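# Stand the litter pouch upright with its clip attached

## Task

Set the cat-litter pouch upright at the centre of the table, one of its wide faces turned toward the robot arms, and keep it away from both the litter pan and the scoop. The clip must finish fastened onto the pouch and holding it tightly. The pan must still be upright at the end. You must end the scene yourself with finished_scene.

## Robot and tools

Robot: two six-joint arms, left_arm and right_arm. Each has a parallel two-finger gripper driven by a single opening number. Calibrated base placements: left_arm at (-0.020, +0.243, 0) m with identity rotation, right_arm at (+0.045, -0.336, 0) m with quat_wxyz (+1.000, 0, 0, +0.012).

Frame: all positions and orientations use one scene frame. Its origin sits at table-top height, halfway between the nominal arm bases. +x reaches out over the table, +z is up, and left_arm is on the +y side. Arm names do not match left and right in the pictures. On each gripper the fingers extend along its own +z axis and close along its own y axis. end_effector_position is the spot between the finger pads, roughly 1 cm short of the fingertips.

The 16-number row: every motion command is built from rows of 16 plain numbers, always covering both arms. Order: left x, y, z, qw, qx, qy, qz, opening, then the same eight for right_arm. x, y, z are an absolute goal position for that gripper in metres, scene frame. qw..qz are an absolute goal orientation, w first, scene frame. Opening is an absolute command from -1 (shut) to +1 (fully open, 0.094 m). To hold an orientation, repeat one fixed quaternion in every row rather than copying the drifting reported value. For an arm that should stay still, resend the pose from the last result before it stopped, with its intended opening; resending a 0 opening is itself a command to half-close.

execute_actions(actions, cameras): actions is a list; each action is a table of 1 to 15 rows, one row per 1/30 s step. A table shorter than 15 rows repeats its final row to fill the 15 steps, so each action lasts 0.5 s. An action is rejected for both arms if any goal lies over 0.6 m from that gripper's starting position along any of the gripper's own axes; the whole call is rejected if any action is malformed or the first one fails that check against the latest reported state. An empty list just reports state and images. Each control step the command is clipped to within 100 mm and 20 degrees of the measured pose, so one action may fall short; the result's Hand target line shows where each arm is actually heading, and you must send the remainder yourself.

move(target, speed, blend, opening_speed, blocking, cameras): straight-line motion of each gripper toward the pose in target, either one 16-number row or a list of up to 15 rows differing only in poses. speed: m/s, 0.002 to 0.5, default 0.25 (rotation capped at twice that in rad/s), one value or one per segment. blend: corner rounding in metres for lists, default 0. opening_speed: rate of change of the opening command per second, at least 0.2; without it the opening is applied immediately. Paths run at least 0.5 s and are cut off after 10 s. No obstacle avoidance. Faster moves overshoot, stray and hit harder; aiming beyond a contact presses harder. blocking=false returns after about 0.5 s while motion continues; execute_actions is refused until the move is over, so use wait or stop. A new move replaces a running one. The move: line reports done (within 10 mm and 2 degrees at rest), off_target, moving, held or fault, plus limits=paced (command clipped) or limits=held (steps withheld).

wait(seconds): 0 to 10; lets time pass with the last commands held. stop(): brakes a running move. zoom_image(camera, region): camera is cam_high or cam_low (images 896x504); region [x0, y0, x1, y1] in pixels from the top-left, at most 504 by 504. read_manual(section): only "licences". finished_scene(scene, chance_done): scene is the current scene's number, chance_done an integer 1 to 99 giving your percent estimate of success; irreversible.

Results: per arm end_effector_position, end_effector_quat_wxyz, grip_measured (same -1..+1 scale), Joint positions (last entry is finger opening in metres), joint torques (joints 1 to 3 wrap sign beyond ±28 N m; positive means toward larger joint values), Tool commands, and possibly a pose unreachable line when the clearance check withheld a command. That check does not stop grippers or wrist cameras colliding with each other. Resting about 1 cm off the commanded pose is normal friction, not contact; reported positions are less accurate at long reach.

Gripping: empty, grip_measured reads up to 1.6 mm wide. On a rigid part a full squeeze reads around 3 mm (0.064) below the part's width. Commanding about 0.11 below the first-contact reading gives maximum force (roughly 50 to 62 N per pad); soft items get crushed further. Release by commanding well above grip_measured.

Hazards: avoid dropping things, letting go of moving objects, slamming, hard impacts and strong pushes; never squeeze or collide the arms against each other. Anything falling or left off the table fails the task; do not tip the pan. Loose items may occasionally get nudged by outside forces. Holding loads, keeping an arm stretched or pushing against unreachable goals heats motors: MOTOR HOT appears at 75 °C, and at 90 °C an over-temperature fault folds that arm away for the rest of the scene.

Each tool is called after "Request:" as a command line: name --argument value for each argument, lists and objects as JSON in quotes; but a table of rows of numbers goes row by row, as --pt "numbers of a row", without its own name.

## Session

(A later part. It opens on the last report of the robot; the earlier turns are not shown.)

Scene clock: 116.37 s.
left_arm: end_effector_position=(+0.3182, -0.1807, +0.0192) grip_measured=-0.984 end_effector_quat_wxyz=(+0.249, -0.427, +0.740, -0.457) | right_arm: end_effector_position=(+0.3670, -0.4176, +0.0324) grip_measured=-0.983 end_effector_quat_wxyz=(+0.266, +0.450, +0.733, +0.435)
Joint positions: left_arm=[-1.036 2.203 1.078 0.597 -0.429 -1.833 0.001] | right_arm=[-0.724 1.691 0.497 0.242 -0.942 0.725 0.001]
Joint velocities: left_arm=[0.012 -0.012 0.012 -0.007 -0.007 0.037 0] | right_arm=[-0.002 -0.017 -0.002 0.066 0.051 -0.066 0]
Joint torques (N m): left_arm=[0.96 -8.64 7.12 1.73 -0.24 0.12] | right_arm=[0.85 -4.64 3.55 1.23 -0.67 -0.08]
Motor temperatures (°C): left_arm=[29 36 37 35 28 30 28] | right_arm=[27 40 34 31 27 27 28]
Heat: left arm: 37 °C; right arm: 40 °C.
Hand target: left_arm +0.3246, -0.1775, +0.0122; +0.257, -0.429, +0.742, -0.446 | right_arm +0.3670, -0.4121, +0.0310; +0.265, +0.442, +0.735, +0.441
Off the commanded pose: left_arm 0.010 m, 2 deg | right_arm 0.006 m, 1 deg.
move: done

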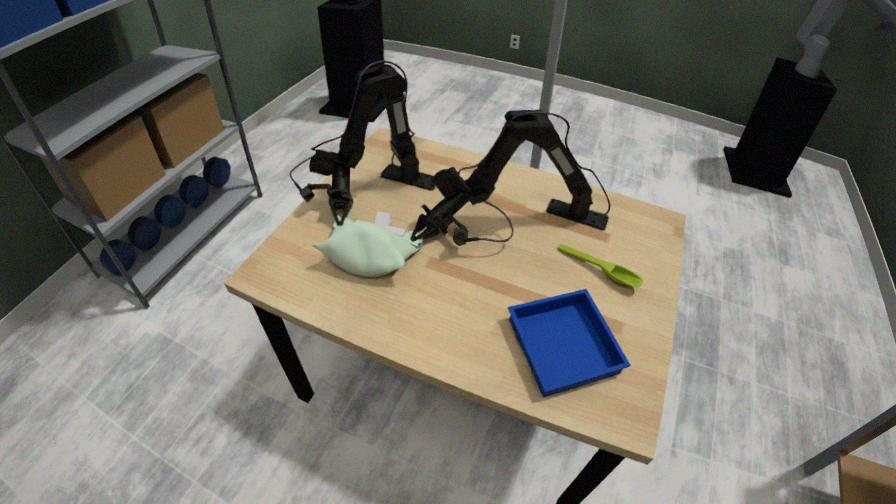

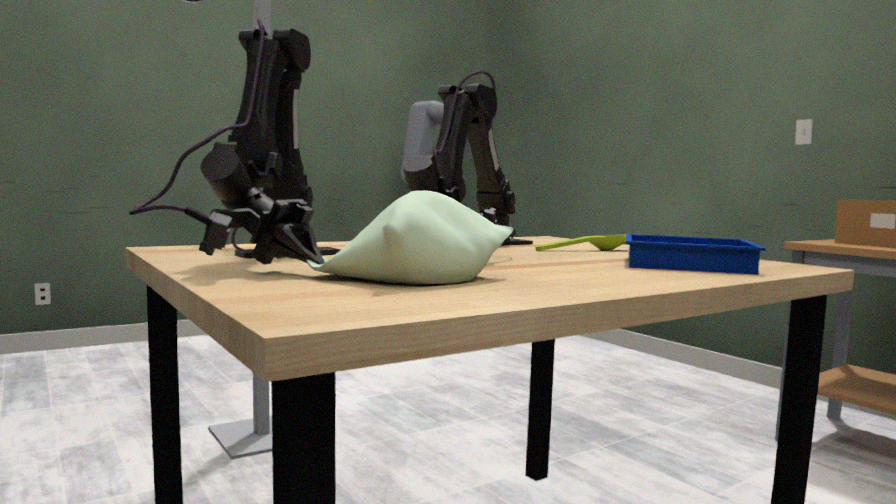

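Request:
move --pt "0.320 -0.180 0.085 0.1263 -0.5929 0.6527 -0.4546 -1 0.366 -0.414 0.085 0.1615 0.5381 0.7295 0.3904 -1" --speed 0.05 --cameras '["cam_high", "cam_low"]'

Request:
zoom_image --camera "cam_high" --region '[310, 175, 450, 275]'

Request:
zoom_image --camera "cam_low" --region '[240, 180, 540, 300]'

Scene clock: 123.53 s.
left_arm: end_effector_position=(+0.3131, -0.1781, +0.0552) grip_measured=-0.984 end_effector_quat_wxyz=(+0.144, -0.521, +0.712, -0.447) | right_arm: end_effector_position=(+0.3620, -0.4146, +0.0681) grip_measured=-0.983 end_effector_quat_wxyz=(+0.152, +0.549, +0.727, +0.383)
Joint positions: left_arm=[-1.005 2.05 1.138 0.286 -0.311 -2.108 0.001] | right_arm=[-0.66 1.527 0.735 -0.371 -0.768 0.825 0.001]
Joint velocities: left_arm=[-0.022 0.002 -0.007 -0.081 0.081 0.007 0.001] | right_arm=[0.017 0.002 -0.012 -0.007 -0.007 0.037 -0.001]
Joint torques (N m): left_arm=[0.42 -13.7 8.02 1.81 -0.24 -0.03] | right_arm=[0.24 -7.53 8.43 0.51 -0.66 -0.04]
Motor temperatures (°C): left_arm=[29 38 38 35 28 30 29] | right_arm=[27 40 35 31 27 27 28]
Heat: left arm: 38 °C; right arm: 40 °C.
Hand target: left_arm +0.3202, -0.1800, +0.0844; +0.148, -0.522, +0.695, -0.471 | right_arm +0.3668, -0.4137, +0.0850; +0.162, +0.539, +0.728, +0.391
Off the commanded pose: left_arm 0.031 m, 11 deg | right_arm 0.017 m, 2 deg.
joint sent to its limit (left arm) — joint 6 (wrist roll), lower limit. The joint targets are off in orientation, not in position.
move: off_target (left_arm, right_arm)

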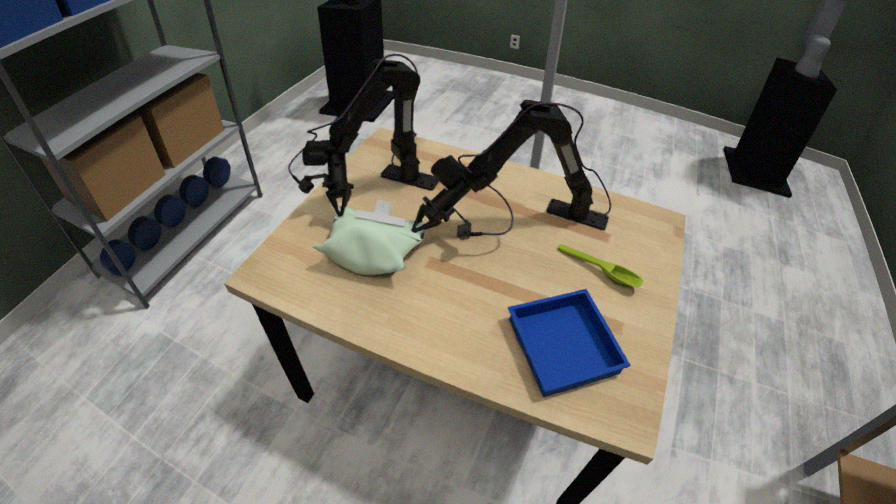

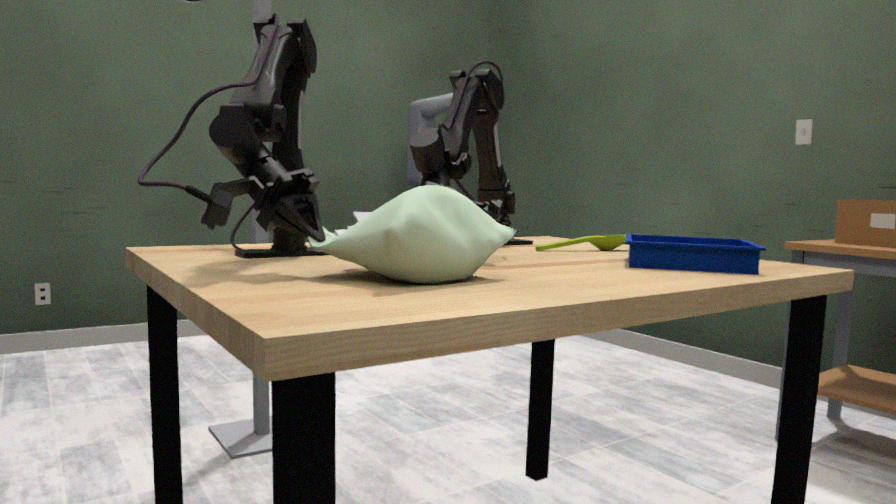

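Scaled by 3.600.

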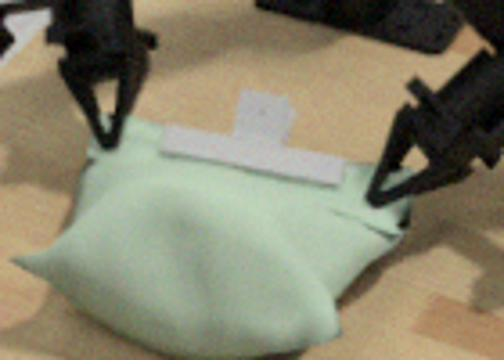

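Scaled by 1.680.

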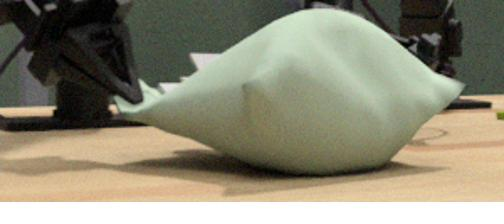

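Request:
move --pt "0.322 -0.165 0.150 0.2258 -0.4629 0.7704 -0.3757 -1 0.364 -0.400 0.145 0.1057 0.5772 0.7374 0.3347 -1" --speed 0.06 --cameras '["cam_high", "cam_low"]'

Request:
zoom_image --camera "cam_high" --region '[310, 165, 450, 275]'

Request:
zoom_image --camera "cam_low" --region '[240, 160, 540, 300]'

Scene clock: 127.53 s.
left_arm: end_effector_position=(+0.3155, -0.1696, +0.1158) grip_measured=-0.984 end_effector_quat_wxyz=(+0.200, -0.462, +0.786, -0.359) | right_arm: end_effector_position=(+0.3620, -0.4044, +0.1230) grip_measured=-0.983 end_effector_quat_wxyz=(+0.094, +0.589, +0.735, +0.322)
Joint positions: left_arm=[-1.005 1.958 1.397 -0.221 -0.35 -1.922 0.001] | right_arm=[-0.563 1.468 1.014 -0.796 -0.616 0.914 0.001]
Joint velocities: left_arm=[-0.002 -0.017 -0.017 0.022 -0.007 -0.051 -0.001] | right_arm=[-0.027 0.002 0.022 -0.066 0.007 -0.007 -0.001]
Joint torques (N m): left_arm=[-0.14 -13.52 9.62 1.42 -0.76 0.15] | right_arm=[0.59 -7.97 9.22 0.39 -0.71 0.02]
Motor temperatures (°C): left_arm=[29 40 38 35 28 30 29] | right_arm=[27 40 35 30 27 27 28]
Heat: left arm: 40 °C; right arm: 40 °C.
Hand target: left_arm +0.3225, -0.1657, +0.1497; +0.226, -0.464, +0.769, -0.377 | right_arm +0.3642, -0.3992, +0.1443; +0.105, +0.578, +0.737, +0.335
Off the commanded pose: left_arm 0.035 m, 4 deg | right_arm 0.023 m, 2 deg.
move: off_target (left_arm, right_arm)

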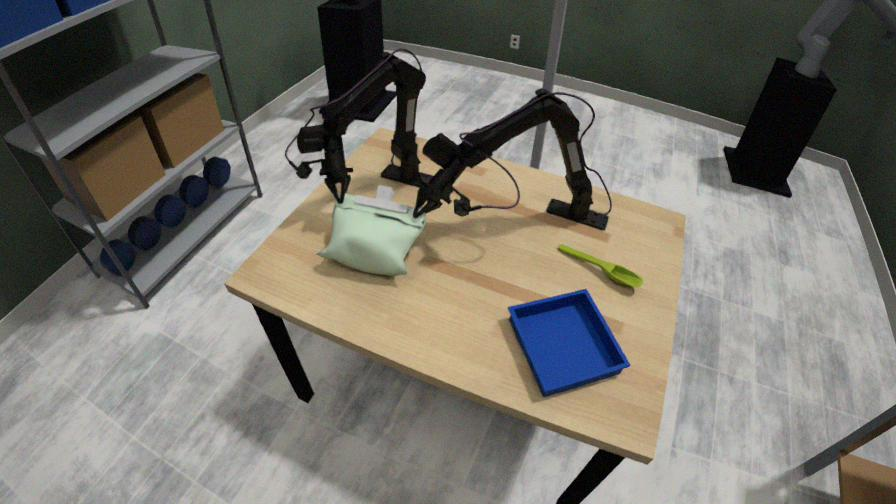

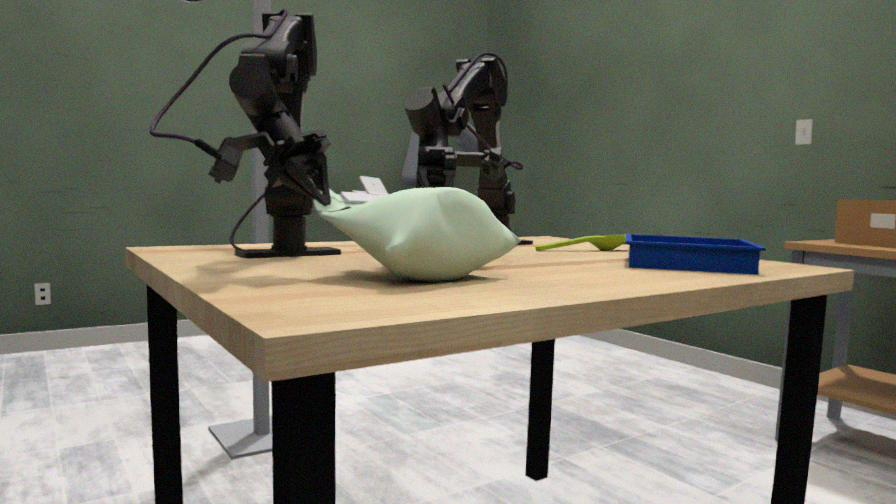

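Scaled by 3.600.

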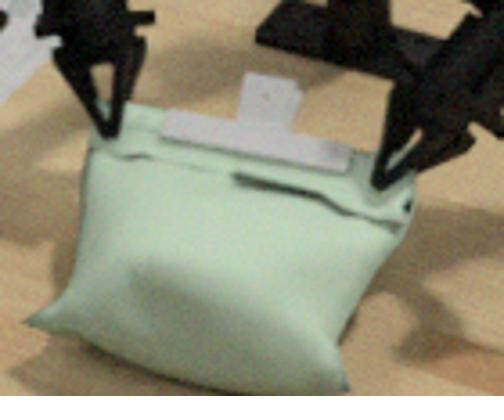

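Scaled by 1.680.

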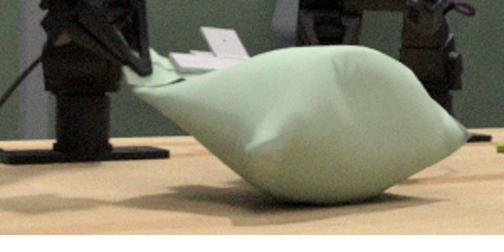

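Request:
execute_actions --actions '[]'

Scene clock: 128.17 s.
left_arm: end_effector_position=(+0.3155, -0.1695, +0.1157) grip_measured=-0.984 end_effector_quat_wxyz=(+0.200, -0.462, +0.786, -0.359) | right_arm: end_effector_position=(+0.3620, -0.4044, +0.1230) grip_measured=-0.983 end_effector_quat_wxyz=(+0.094, +0.589, +0.735, +0.322)
Joint positions: left_arm=[-1.005 1.958 1.397 -0.222 -0.35 -1.921 0.001] | right_arm=[-0.563 1.468 1.014 -0.796 -0.616 0.914 0.001]
Joint velocities: left_arm=[0.002 0.017 -0.017 -0.007 0.066 -0.037 -0.001] | right_arm=[0.002 0.007 0.002 -0.007 0.066 0.007 0]
Joint torques (N m): left_arm=[-0.01 -13.59 9.8 1.41 -0.77 0.1] | right_arm=[0.44 -8.14 9.43 0.32 -0.67 0.03]
Motor temperatures (°C): left_arm=[29 41 38 35 28 30 29] | right_arm=[27 40 36 30 27 27 28]
Heat: left arm: 41 °C; right arm: 40 °C.
Hand target: left_arm +0.3225, -0.1656, +0.1497; +0.226, -0.464, +0.769, -0.377 | right_arm +0.3643, -0.3992, +0.1443; +0.105, +0.578, +0.737, +0.335
Tool commands: left_gripper/opening=-1.0 right_gripper/opening=-1.0
Off the commanded pose: left_arm 0.035 m, 4 deg | right_arm 0.023 m, 2 deg.

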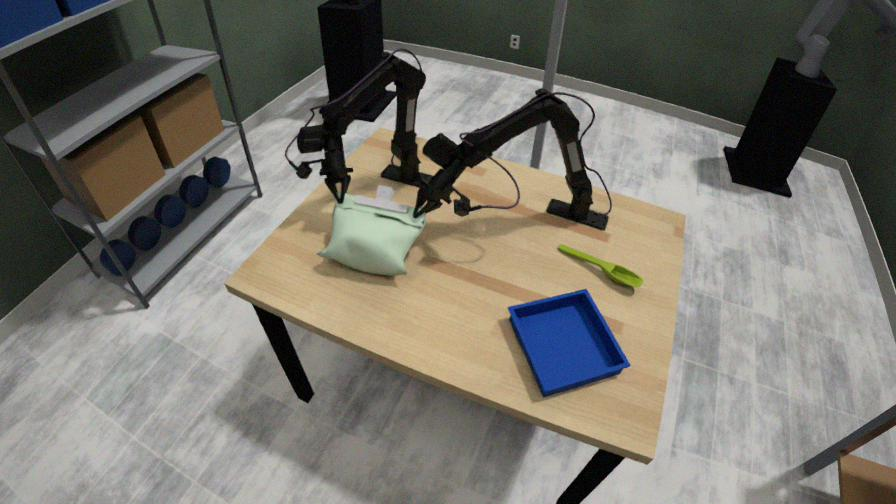

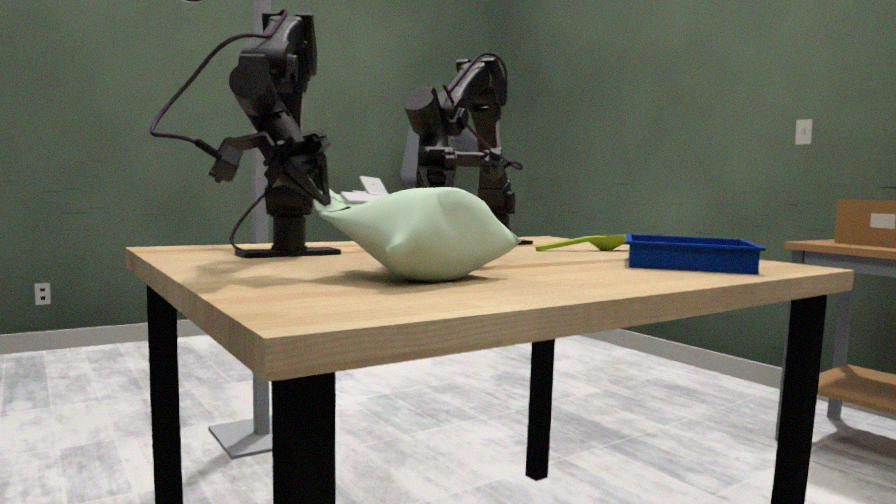

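Request:
move --target '[0.320, -0.150, 0.195, 0.2258, -0.4629, 0.7704, -0.3757, -1, 0.363, -0.386, 0.188, 0.1057, 0.5772, 0.7374, 0.3347, -1]' --speed 0.05

Scene clock: 129.87 s.
left_arm: end_effector_position=(+0.3120, -0.1544, +0.1559) grip_measured=-0.984 end_effector_quat_wxyz=(+0.205, -0.461, +0.790, -0.348) | right_arm: end_effector_position=(+0.3613, -0.3893, +0.1661) grip_measured=-0.983 end_effector_quat_wxyz=(+0.088, +0.588, +0.736, +0.324)
Joint positions: left_arm=[-0.996 1.878 1.464 -0.387 -0.352 -1.907 0.001] | right_arm=[-0.517 1.419 1.142 -0.955 -0.607 0.963 0.001]
Joint velocities: left_arm=[0.012 0.032 -0.007 -0.037 0.022 0.007 0.001] | right_arm=[-0.032 0.002 -0.012 -0.095 0.022 0.051 0]
Joint torques (N m): left_arm=[0.58 -13.12 10.48 1.57 -0.58 0.09] | right_arm=[0.73 -7.77 9.46 0.44 -0.63 0.01]
Motor temperatures (°C): left_arm=[29 41 38 35 29 30 29] | right_arm=[27 40 36 30 27 27 28]
Heat: left arm: 41 °C; right arm: 40 °C.
Hand target: left_arm +0.3201, -0.1505, +0.1943; +0.225, -0.463, +0.770, -0.376 | right_arm +0.3626, -0.3853, +0.1876; +0.105, +0.577, +0.738, +0.335
Off the commanded pose: left_arm 0.040 m, 5 deg | right_arm 0.022 m, 3 deg.
move: off_target (left_arm, right_arm)

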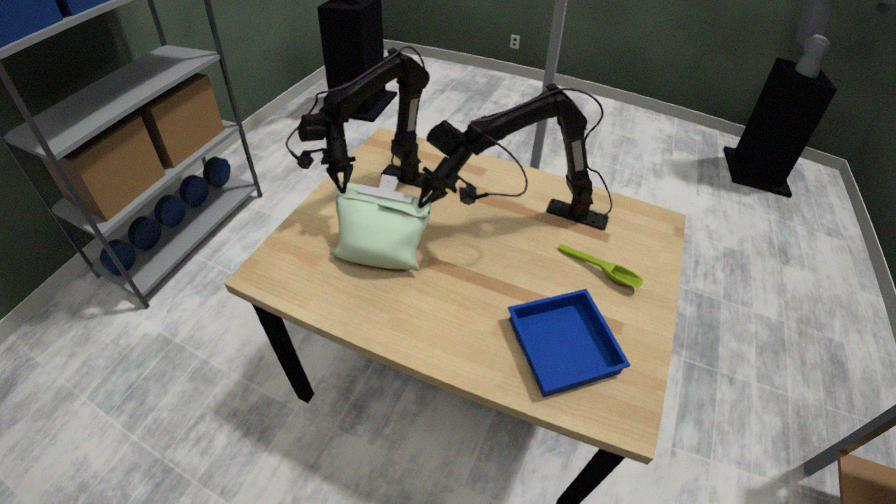

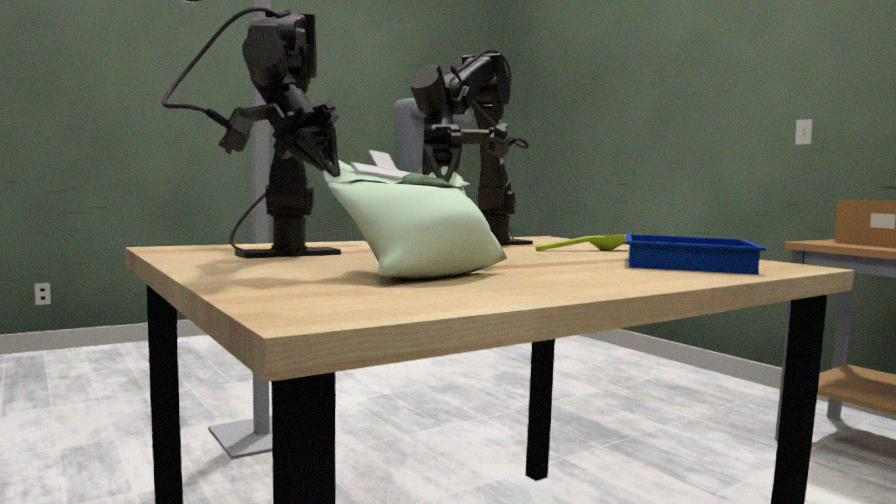

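Request:
move --target '[0.320, -0.128, 0.238, 0.2258, -0.4629, 0.7704, -0.3757, -1, 0.362, -0.364, 0.226, 0.1057, 0.5772, 0.7374, 0.3347, -1]' --speed 0.05

Request:
zoom_image --camera "cam_low" --region '[200, 80, 600, 320]'

Scene clock: 131.50 s.
left_arm: end_effector_position=(+0.3037, -0.1327, +0.1826) grip_measured=-0.984 end_effector_quat_wxyz=(+0.191, -0.458, +0.805, -0.324) | right_arm: end_effector_position=(+0.3549, -0.3664, +0.1951) grip_measured=-0.983 end_effector_quat_wxyz=(+0.068, +0.597, +0.735, +0.312)
Joint positions: left_arm=[-0.971 1.809 1.521 -0.563 -0.308 -1.889 0.001] | right_arm=[-0.438 1.388 1.247 -1.091 -0.567 1.05 0.001]
Joint velocities: left_arm=[0.002 0.032 -0.002 0.007 -0.066 -0.007 -0.001] | right_arm=[0.002 0.007 -0.012 -0.037 -0.007 0.007 0]
Joint torques (N m): left_arm=[1.05 -13.55 11.64 1.83 -0.85 0.16] | right_arm=[0.35 -7.77 10.52 0.74 -0.65 -0.06]
Motor temperatures (°C): left_arm=[29 42 39 35 29 30 29] | right_arm=[27 41 37 30 27 27 29]
Heat: left arm: 42 °C; right arm: 41 °C.
Hand target: left_arm +0.3186, -0.1267, +0.2373; +0.225, -0.464, +0.770, -0.376 | right_arm +0.3604, -0.3630, +0.2256; +0.104, +0.577, +0.738, +0.335
Off the commanded pose: left_arm 0.058 m, 8 deg | right_arm 0.032 m, 6 deg.
move: off_target (left_arm, right_arm)

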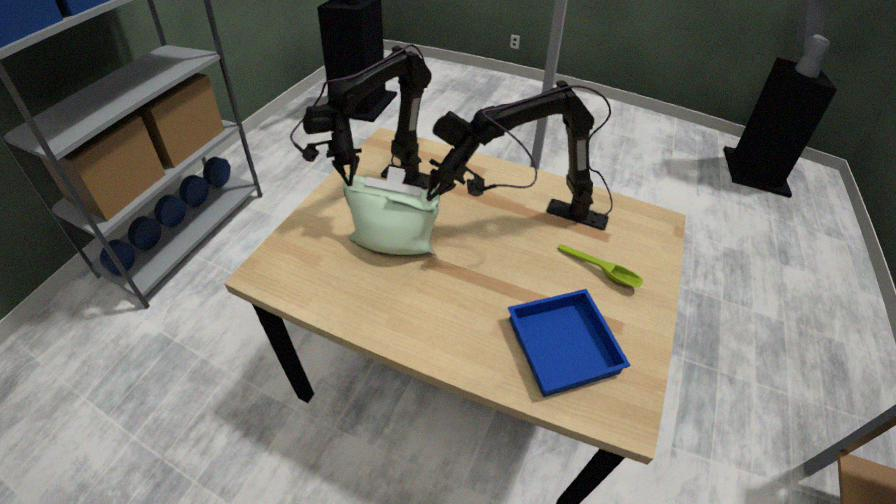

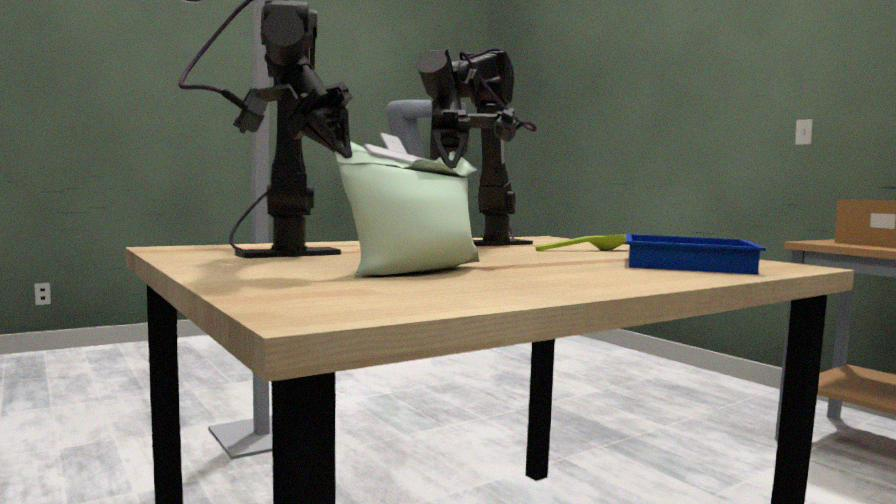

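Scaled by 1.260.

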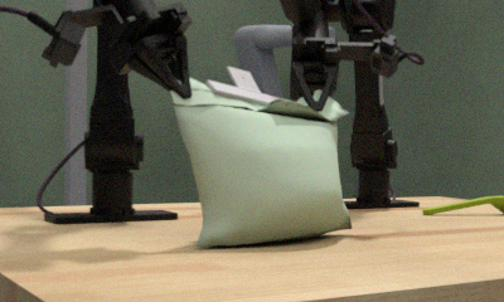

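Request:
move --target '[0.320, -0.092, 0.272, 0.2258, -0.4629, 0.7704, -0.3757, -1, 0.360, -0.328, 0.252, 0.1057, 0.5772, 0.7374, 0.3347, -1]' --speed 0.05

Request:
zoom_image --camera "cam_low" --region '[200, 80, 600, 320]'

Scene clock: 133.27 s.
left_arm: end_effector_position=(+0.3027, -0.0964, +0.2136) grip_measured=-0.984 end_effector_quat_wxyz=(+0.184, -0.461, +0.809, -0.316) | right_arm: end_effector_position=(+0.3491, -0.3300, +0.2163) grip_measured=-0.983 end_effector_quat_wxyz=(+0.055, +0.602, +0.737, +0.302)
Joint positions: left_arm=[-0.91 1.706 1.534 -0.688 -0.259 -1.849 0.001] | right_arm=[-0.295 1.342 1.303 -1.15 -0.505 1.198 0.001]
Joint velocities: left_arm=[0.007 -0.007 -0.002 0.051 0.007 0.007 0] | right_arm=[0.002 -0.007 -0.007 0.051 0.022 -0.081 0]
Joint torques (N m): left_arm=[1.11 -12.51 11.84 2.02 -0.85 0.2] | right_arm=[0.66 -7.57 11.26 1.07 -0.64 0]
Motor temperatures (°C): left_arm=[29 42 39 35 29 30 29] | right_arm=[27 41 37 30 27 27 29]
Heat: left arm: 42 °C; right arm: 41 °C.
Hand target: left_arm +0.3177, -0.0903, +0.2714; +0.224, -0.464, +0.770, -0.376 | right_arm +0.3574, -0.3267, +0.2524; +0.104, +0.576, +0.739, +0.335
Off the commanded pose: left_arm 0.061 m, 9 deg | right_arm 0.037 m, 7 deg.
move: off_target (left_arm, right_arm)

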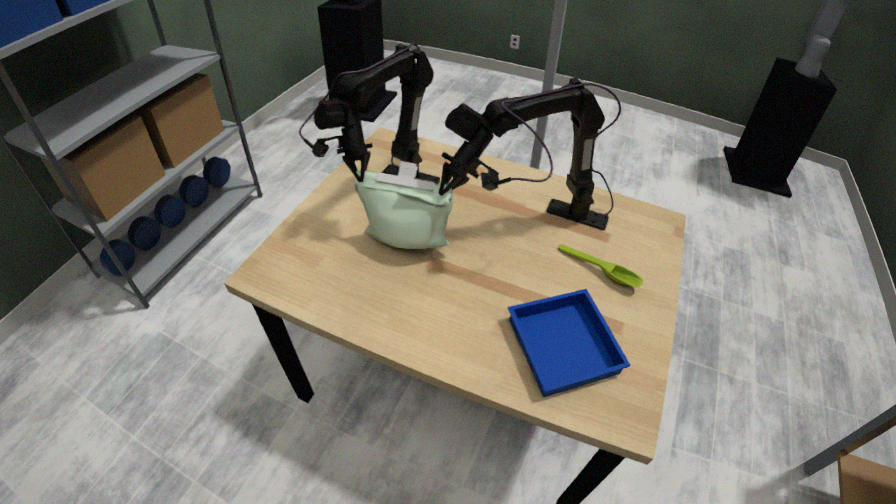

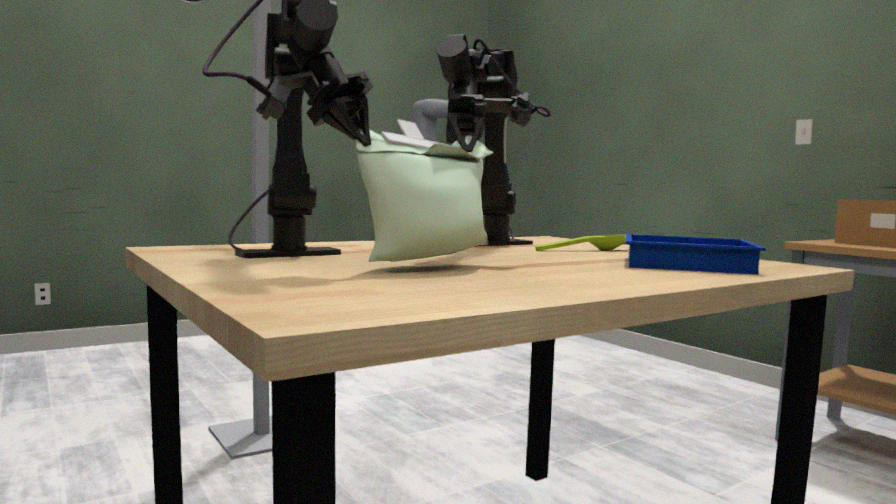

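Scaled by 1.260.

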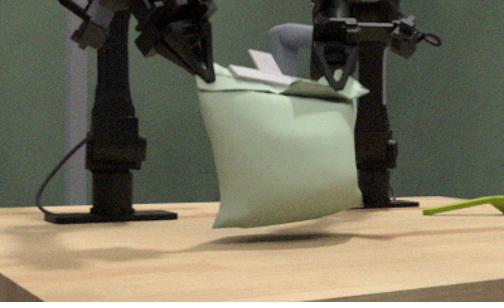

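Request:
move --pt "0.320 0.000 0.280 0.2056 -0.5355 0.7647 -0.2935 -1 0.352 -0.237 0.260 0.0651 0.5903 0.7448 0.3041 -1" --pt "0.317 0.087 0.274 0.1587 -0.6366 0.7323 -0.1826 -1 0.340 -0.151 0.255 0.0085 0.6113 0.7454 0.2659 -1" --speed 0.055 --blend 0.03

Request:
zoom_image --camera "cam_low" --region '[280, 60, 680, 300]'

Scene clock: 139.90 s.
left_arm: end_effector_position=(+0.2998, +0.0742, +0.2546) grip_measured=-0.984 end_effector_quat_wxyz=(+0.108, -0.629, +0.752, -0.165) | right_arm: end_effector_position=(+0.3358, -0.1505, +0.2336) grip_measured=-0.983 end_effector_quat_wxyz=(-0.015, +0.619, +0.746, +0.243)
Joint positions: left_arm=[-0.533 1.633 1.809 -1.359 -0.092 -1.907 0.001] | right_arm=[0.425 1.482 1.534 -1.181 -0.224 1.885 0.001]
Joint velocities: left_arm=[-0.012 -0.007 -0.022 0.007 -0.007 0.066 -0.001] | right_arm=[-0.012 0.002 -0.002 0.022 -0.022 0.051 0.002]
Joint torques (N m): left_arm=[1.22 -6.42 10.37 1.37 -0.98 -0.11] | right_arm=[0.44 -6.12 10.76 0.84 -0.1 0.02]
Motor temperatures (°C): left_arm=[29 42 41 36 29 30 29] | right_arm=[27 41 38 31 27 27 29]
Heat: left arm: 42 °C; right arm: 41 °C.
Hand target: left_arm +0.3168, +0.0860, +0.2764; +0.155, -0.640, +0.729, -0.187 | right_arm +0.3400, -0.1484, +0.2541; +0.001, +0.612, +0.745, +0.266
Off the commanded pose: left_arm 0.029 m, 7 deg | right_arm 0.022 m, 4 deg.
move: off_target (left_arm, right_arm)

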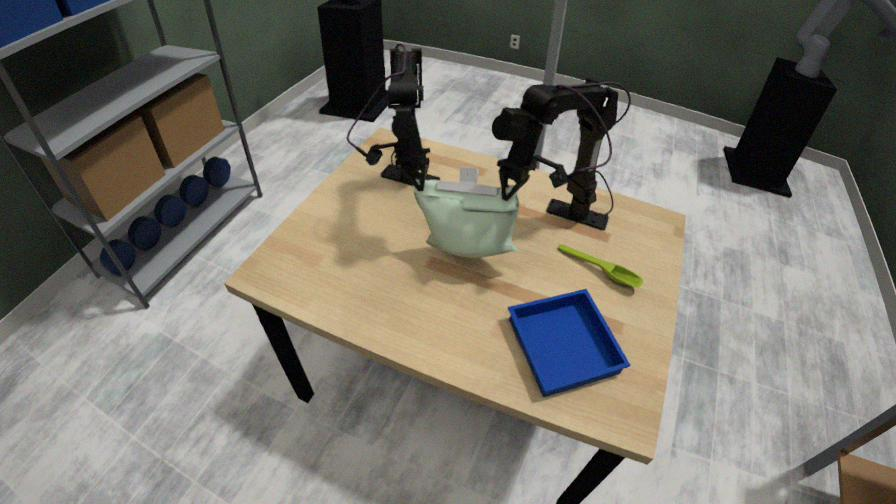

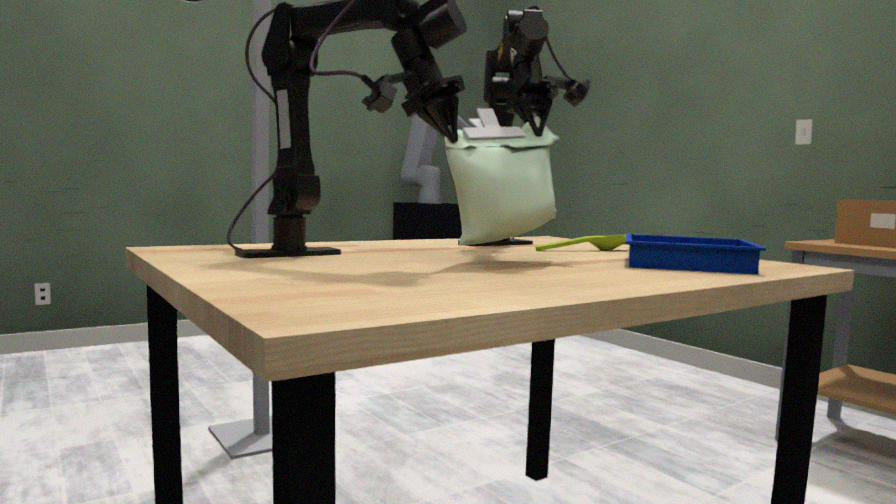

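Scaled by 1.260.

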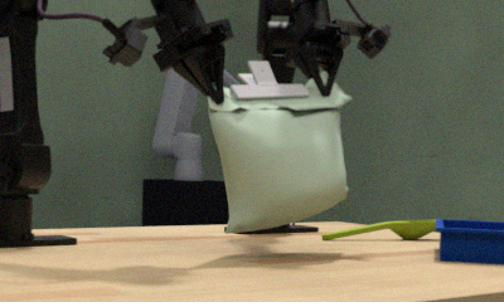

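Request:
move --target '[0.314, 0.115, 0.252, 0.1289, -0.6631, 0.7237, -0.1407, -1, 0.324, -0.131, 0.253, -0.0127, 0.6266, 0.7409, 0.2415, -1]' --speed 0.04

Request:
zoom_image --camera "cam_low" --region '[300, 60, 700, 300]'

Request:
zoom_image --camera "cam_high" --region '[340, 120, 600, 290]'

Scene clock: 142.77 s.
left_arm: end_effector_position=(+0.3016, +0.0965, +0.2475) grip_measured=-0.984 end_effector_quat_wxyz=(+0.085, -0.652, +0.739, -0.148) | right_arm: end_effector_position=(+0.3215, -0.1313, +0.2338) grip_measured=-0.983 end_effector_quat_wxyz=(-0.027, +0.631, +0.742, +0.224)
Joint positions: left_arm=[-0.45 1.64 1.805 -1.395 -0.041 -1.888 0.001] | right_arm=[0.51 1.506 1.573 -1.222 -0.194 1.985 0.001]
Joint velocities: left_arm=[-0.007 0.002 0.012 0.022 0.037 -0.022 0] | right_arm=[-0.022 -0.012 -0.007 0.066 0.066 -0.066 0.001]
Joint torques (N m): left_arm=[1.48 -6.42 6.75 1.19 -1.06 -0.09] | right_arm=[0.51 -6.46 10.8 0.72 0.02 -0.03]
Motor temperatures (°C): left_arm=[29 40 41 35 29 30 29] | right_arm=[27 41 39 31 27 27 29]
Heat: left arm: 41 °C; right arm: 41 °C.
Hand target: left_arm +0.3135, +0.1144, +0.2525; +0.127, -0.664, +0.723, -0.142 | right_arm +0.3234, -0.1309, +0.2527; -0.014, +0.627, +0.741, +0.242
Off the commanded pose: left_arm 0.023 m, 6 deg | right_arm 0.019 m, 3 deg.
move: off_target (left_arm, right_arm)

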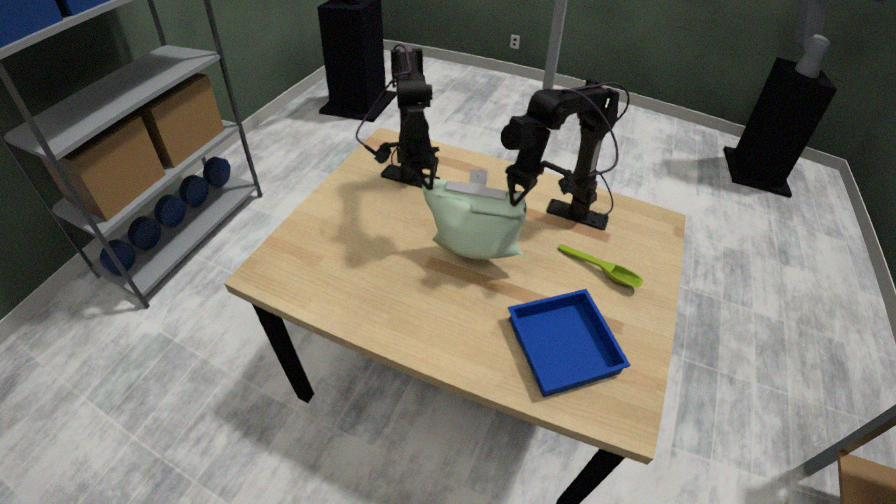

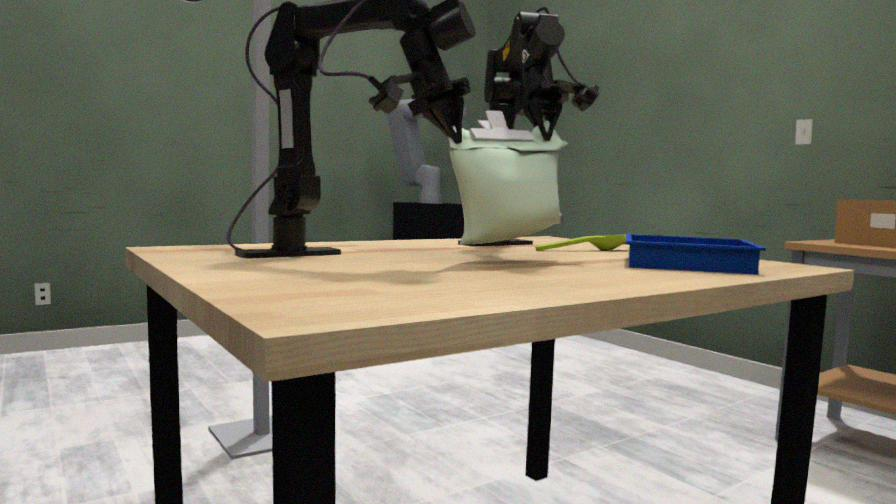

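Scaled by 1.260.

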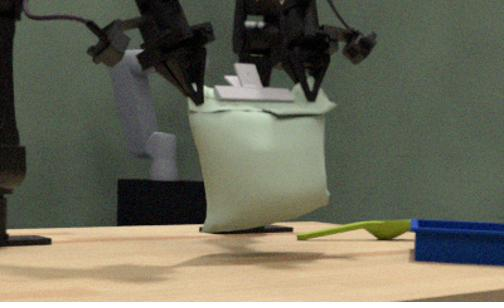

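Scaled by 1.938.

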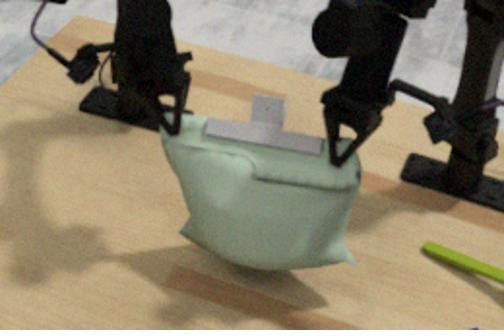

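Request:
move --target '[0.302, 0.118, 0.216, 0.1289, -0.6631, 0.7237, -0.1407, -1, 0.310, -0.131, 0.236, -0.0127, 0.6266, 0.7409, 0.2415, -1]' --speed 0.035

Request:
zoom_image --camera "cam_low" --region '[300, 60, 700, 300]'

Request:
zoom_image --camera "cam_high" --region '[340, 120, 600, 290]'

Scene clock: 145.03 s.
left_arm: end_effector_position=(+0.2933, +0.0974, +0.2026) grip_measured=-0.984 end_effector_quat_wxyz=(+0.073, -0.652, +0.742, -0.139) | right_arm: end_effector_position=(+0.3127, -0.1295, +0.2147) grip_measured=-0.983 end_effector_quat_wxyz=(-0.026, +0.634, +0.744, +0.207)
Joint positions: left_arm=[-0.45 1.58 1.564 -1.241 -0.025 -1.888 0.001] | right_arm=[0.541 1.491 1.494 -1.186 -0.169 2.009 0.001]
Joint velocities: left_arm=[-0.007 -0.002 -0.002 0.007 0.007 0.066 0] | right_arm=[-0.002 -0.007 0.007 -0.051 -0.022 -0.007 0.001]
Joint torques (N m): left_arm=[0.77 -8.87 6.37 1.17 -1.29 -0.11] | right_arm=[0.24 -10.51 6.52 0.92 -0.08 -0.02]
Motor temperatures (°C): left_arm=[29 39 41 35 29 30 29] | right_arm=[27 41 38 31 27 27 29]
Heat: left arm: 41 °C; right arm: 41 °C.
Hand target: left_arm +0.3010, +0.1176, +0.2164; +0.127, -0.664, +0.723, -0.142 | right_arm +0.3095, -0.1309, +0.2357; -0.013, +0.627, +0.741, +0.241
Off the commanded pose: left_arm 0.026 m, 7 deg | right_arm 0.022 m, 4 deg.
move: off_target (left_arm, right_arm)

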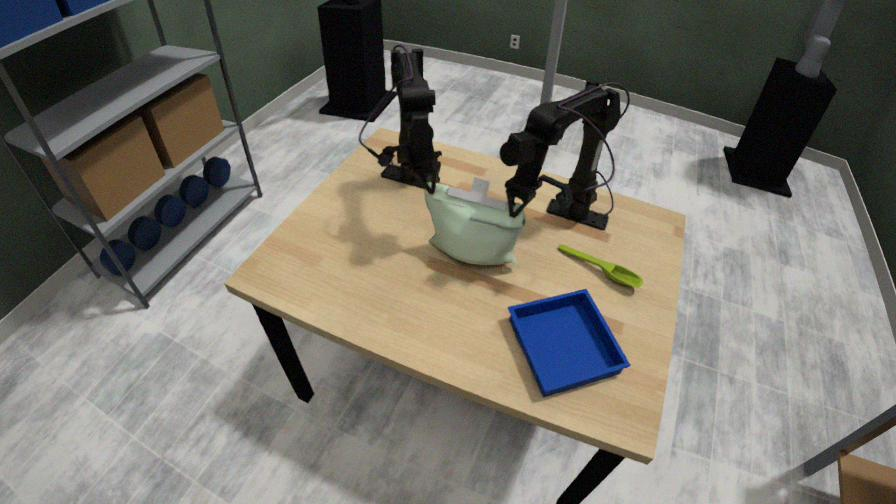

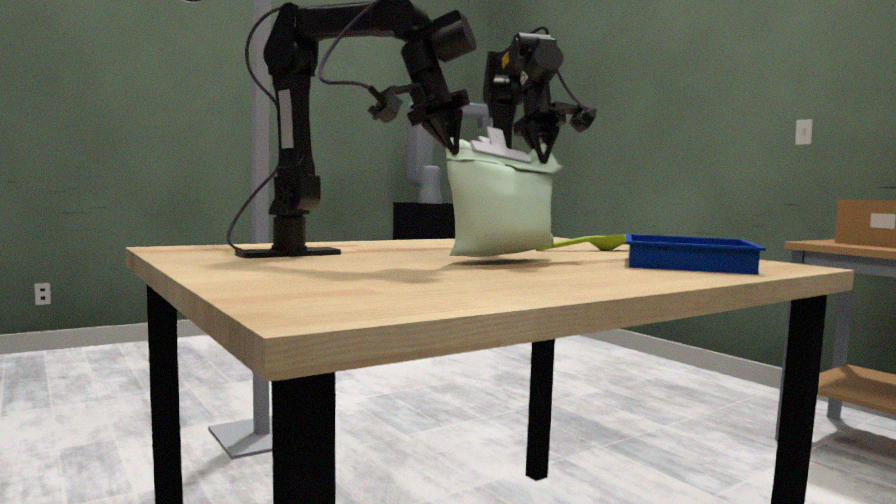

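Scaled by 1.260.

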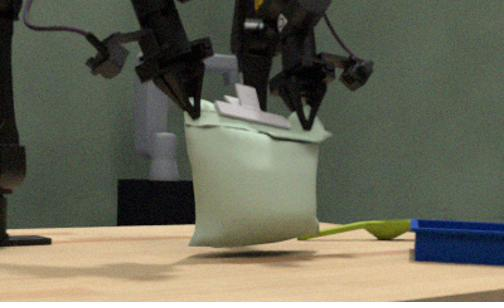

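Scaled by 1.938.

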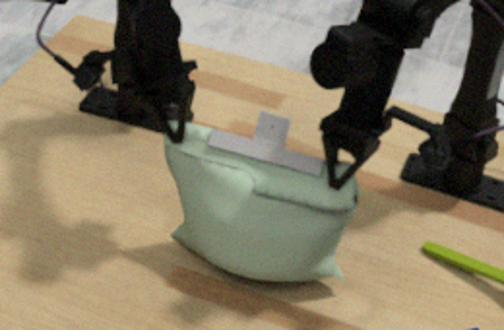

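Request:
move --target '[0.302, 0.118, 0.189, 0.1289, -0.6631, 0.7237, -0.1407, -1, 0.310, -0.131, 0.209, -0.0127, 0.6266, 0.7409, 0.2415, -1]' --speed 0.03

Request:
zoom_image --camera "cam_low" --region '[300, 60, 700, 300]'

Request:
zoom_image --camera "cam_high" --region '[340, 120, 600, 290]'

Scene clock: 148.30 s.
left_arm: end_effector_position=(+0.2946, +0.0975, +0.1814) grip_measured=-0.984 end_effector_quat_wxyz=(+0.079, -0.651, +0.740, -0.149) | right_arm: end_effector_position=(+0.3145, -0.1285, +0.1965) grip_measured=-0.983 end_effector_quat_wxyz=(-0.021, +0.631, +0.743, +0.223)
Joint positions: left_arm=[-0.45 1.549 1.441 -1.126 -0.029 -1.888 0.001] | right_arm=[0.541 1.453 1.373 -1.068 -0.168 2.01 0.001]
Joint velocities: left_arm=[-0.022 -0.027 -0.007 0.007 -0.066 -0.007 -0.001] | right_arm=[0.002 -0.017 0.007 0.007 0.022 -0.007 -0.001]
Joint torques (N m): left_arm=[0.9 -7.86 6.11 1.12 -1.18 -0.11] | right_arm=[0.29 -9.11 6.02 0.84 -0.12 0]
Motor temperatures (°C): left_arm=[29 39 40 35 29 30 29] | right_arm=[27 41 38 31 27 27 29]
Heat: left arm: 40 °C; right arm: 41 °C.
Hand target: left_arm +0.3015, +0.1174, +0.1890; +0.127, -0.663, +0.724, -0.142 | right_arm +0.3099, -0.1310, +0.2090; -0.013, +0.626, +0.741, +0.241
Off the commanded pose: left_arm 0.023 m, 6 deg | right_arm 0.014 m, 2 deg.
move: off_target (left_arm, right_arm)

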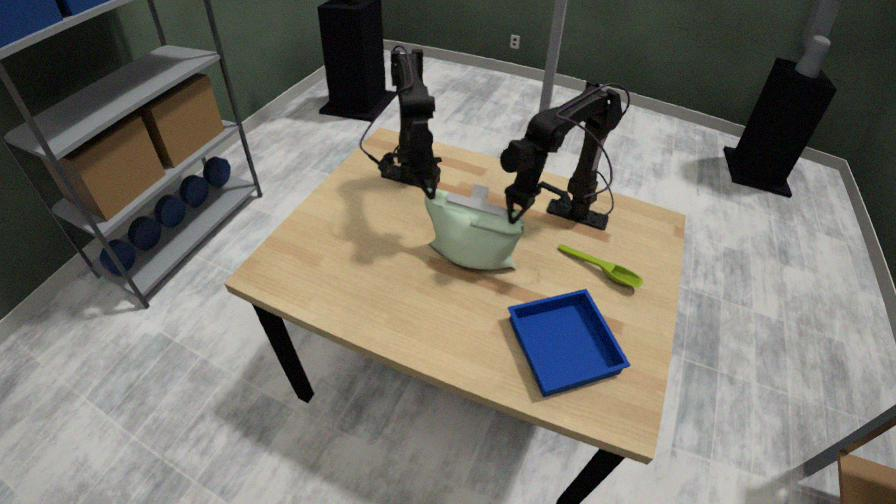

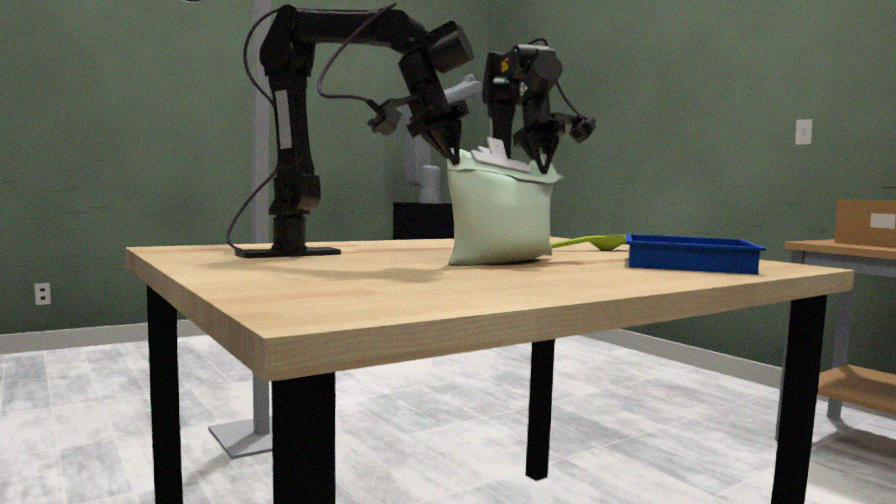

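Scaled by 1.260.

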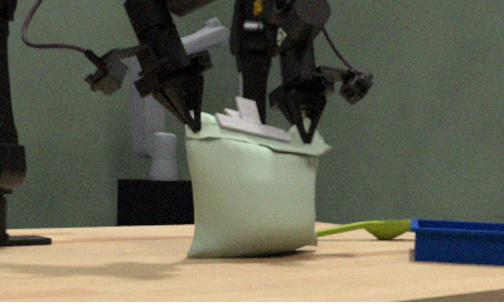

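Scaled by 1.938.

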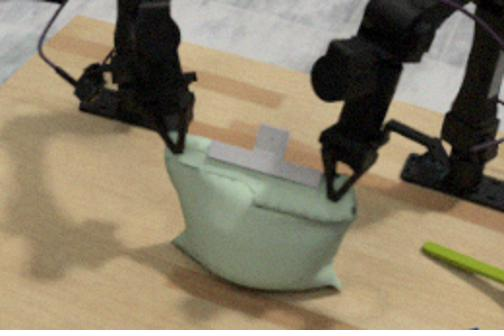

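Request:
move --target '[0.304, 0.118, 0.177, 0.1289, -0.6631, 0.7237, -0.1407, -1, 0.310, -0.131, 0.196, -0.0127, 0.6266, 0.7409, 0.2415, -1]' --speed 0.025

Request:
zoom_image --camera "cam_low" --region '[300, 60, 700, 300]'

Request:
zoom_image --camera "cam_high" --region '[340, 120, 600, 290]'

Scene clock: 149.50 s.
left_arm: end_effector_position=(+0.2973, +0.0979, +0.1744) grip_measured=-0.984 end_effector_quat_wxyz=(+0.085, -0.651, +0.739, -0.154) | right_arm: end_effector_position=(+0.3172, -0.1274, +0.1905) grip_measured=-0.983 end_effector_quat_wxyz=(-0.015, +0.628, +0.741, +0.237)
Joint positions: left_arm=[-0.45 1.541 1.4 -1.079 -0.037 -1.888 0.001] | right_arm=[0.541 1.435 1.321 -1.005 -0.165 2.01 0.001]
Joint velocities: left_arm=[0.007 -0.017 0.002 -0.022 0.007 -0.051 -0.001] | right_arm=[-0.012 -0.017 -0.017 -0.007 0.066 -0.022 0]
Joint torques (N m): left_arm=[1.16 -7.17 5.75 1.13 -1.12 -0.08] | right_arm=[0.24 -8.01 5.39 0.84 -0.07 -0.05]
Motor temperatures (°C): left_arm=[29 39 40 35 29 30 29] | right_arm=[27 42 38 31 27 27 29]
Heat: left arm: 40 °C; right arm: 42 °C.
Hand target: left_arm +0.3036, +0.1174, +0.1772; +0.127, -0.663, +0.724, -0.142 | right_arm +0.3101, -0.1308, +0.1959; -0.013, +0.626, +0.741, +0.241
Off the commanded pose: left_arm 0.021 m, 6 deg | right_arm 0.010 m, 1 deg.
move: off_target (left_arm)

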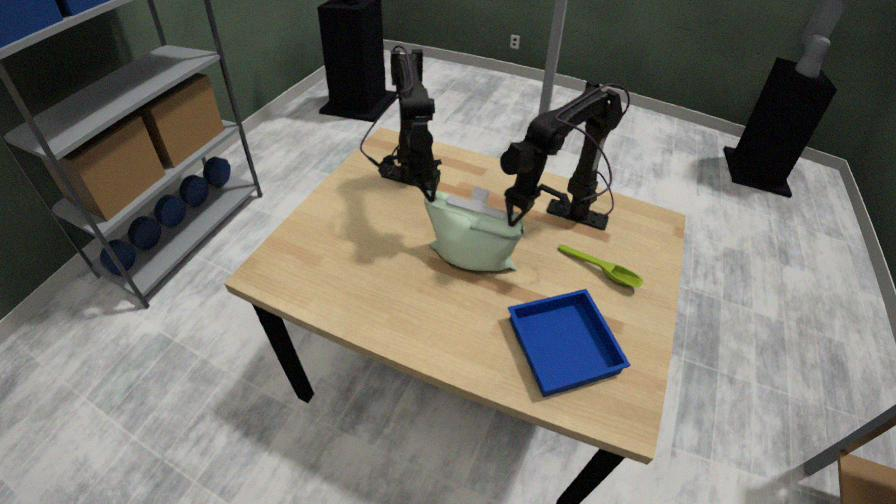

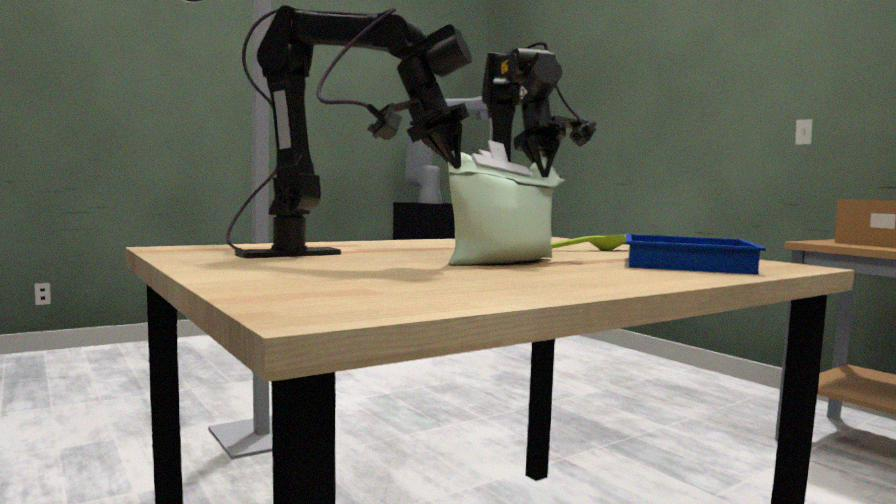

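Scaled by 1.260.

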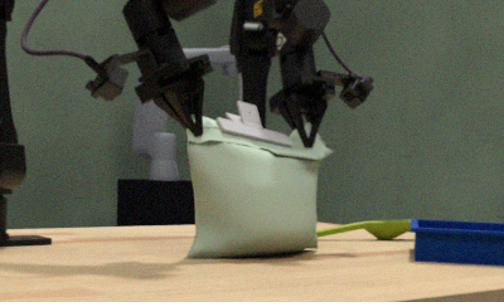

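Scaled by 1.938.

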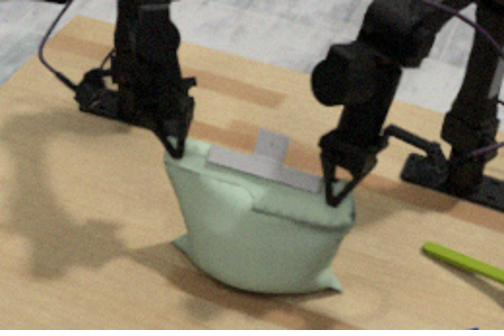

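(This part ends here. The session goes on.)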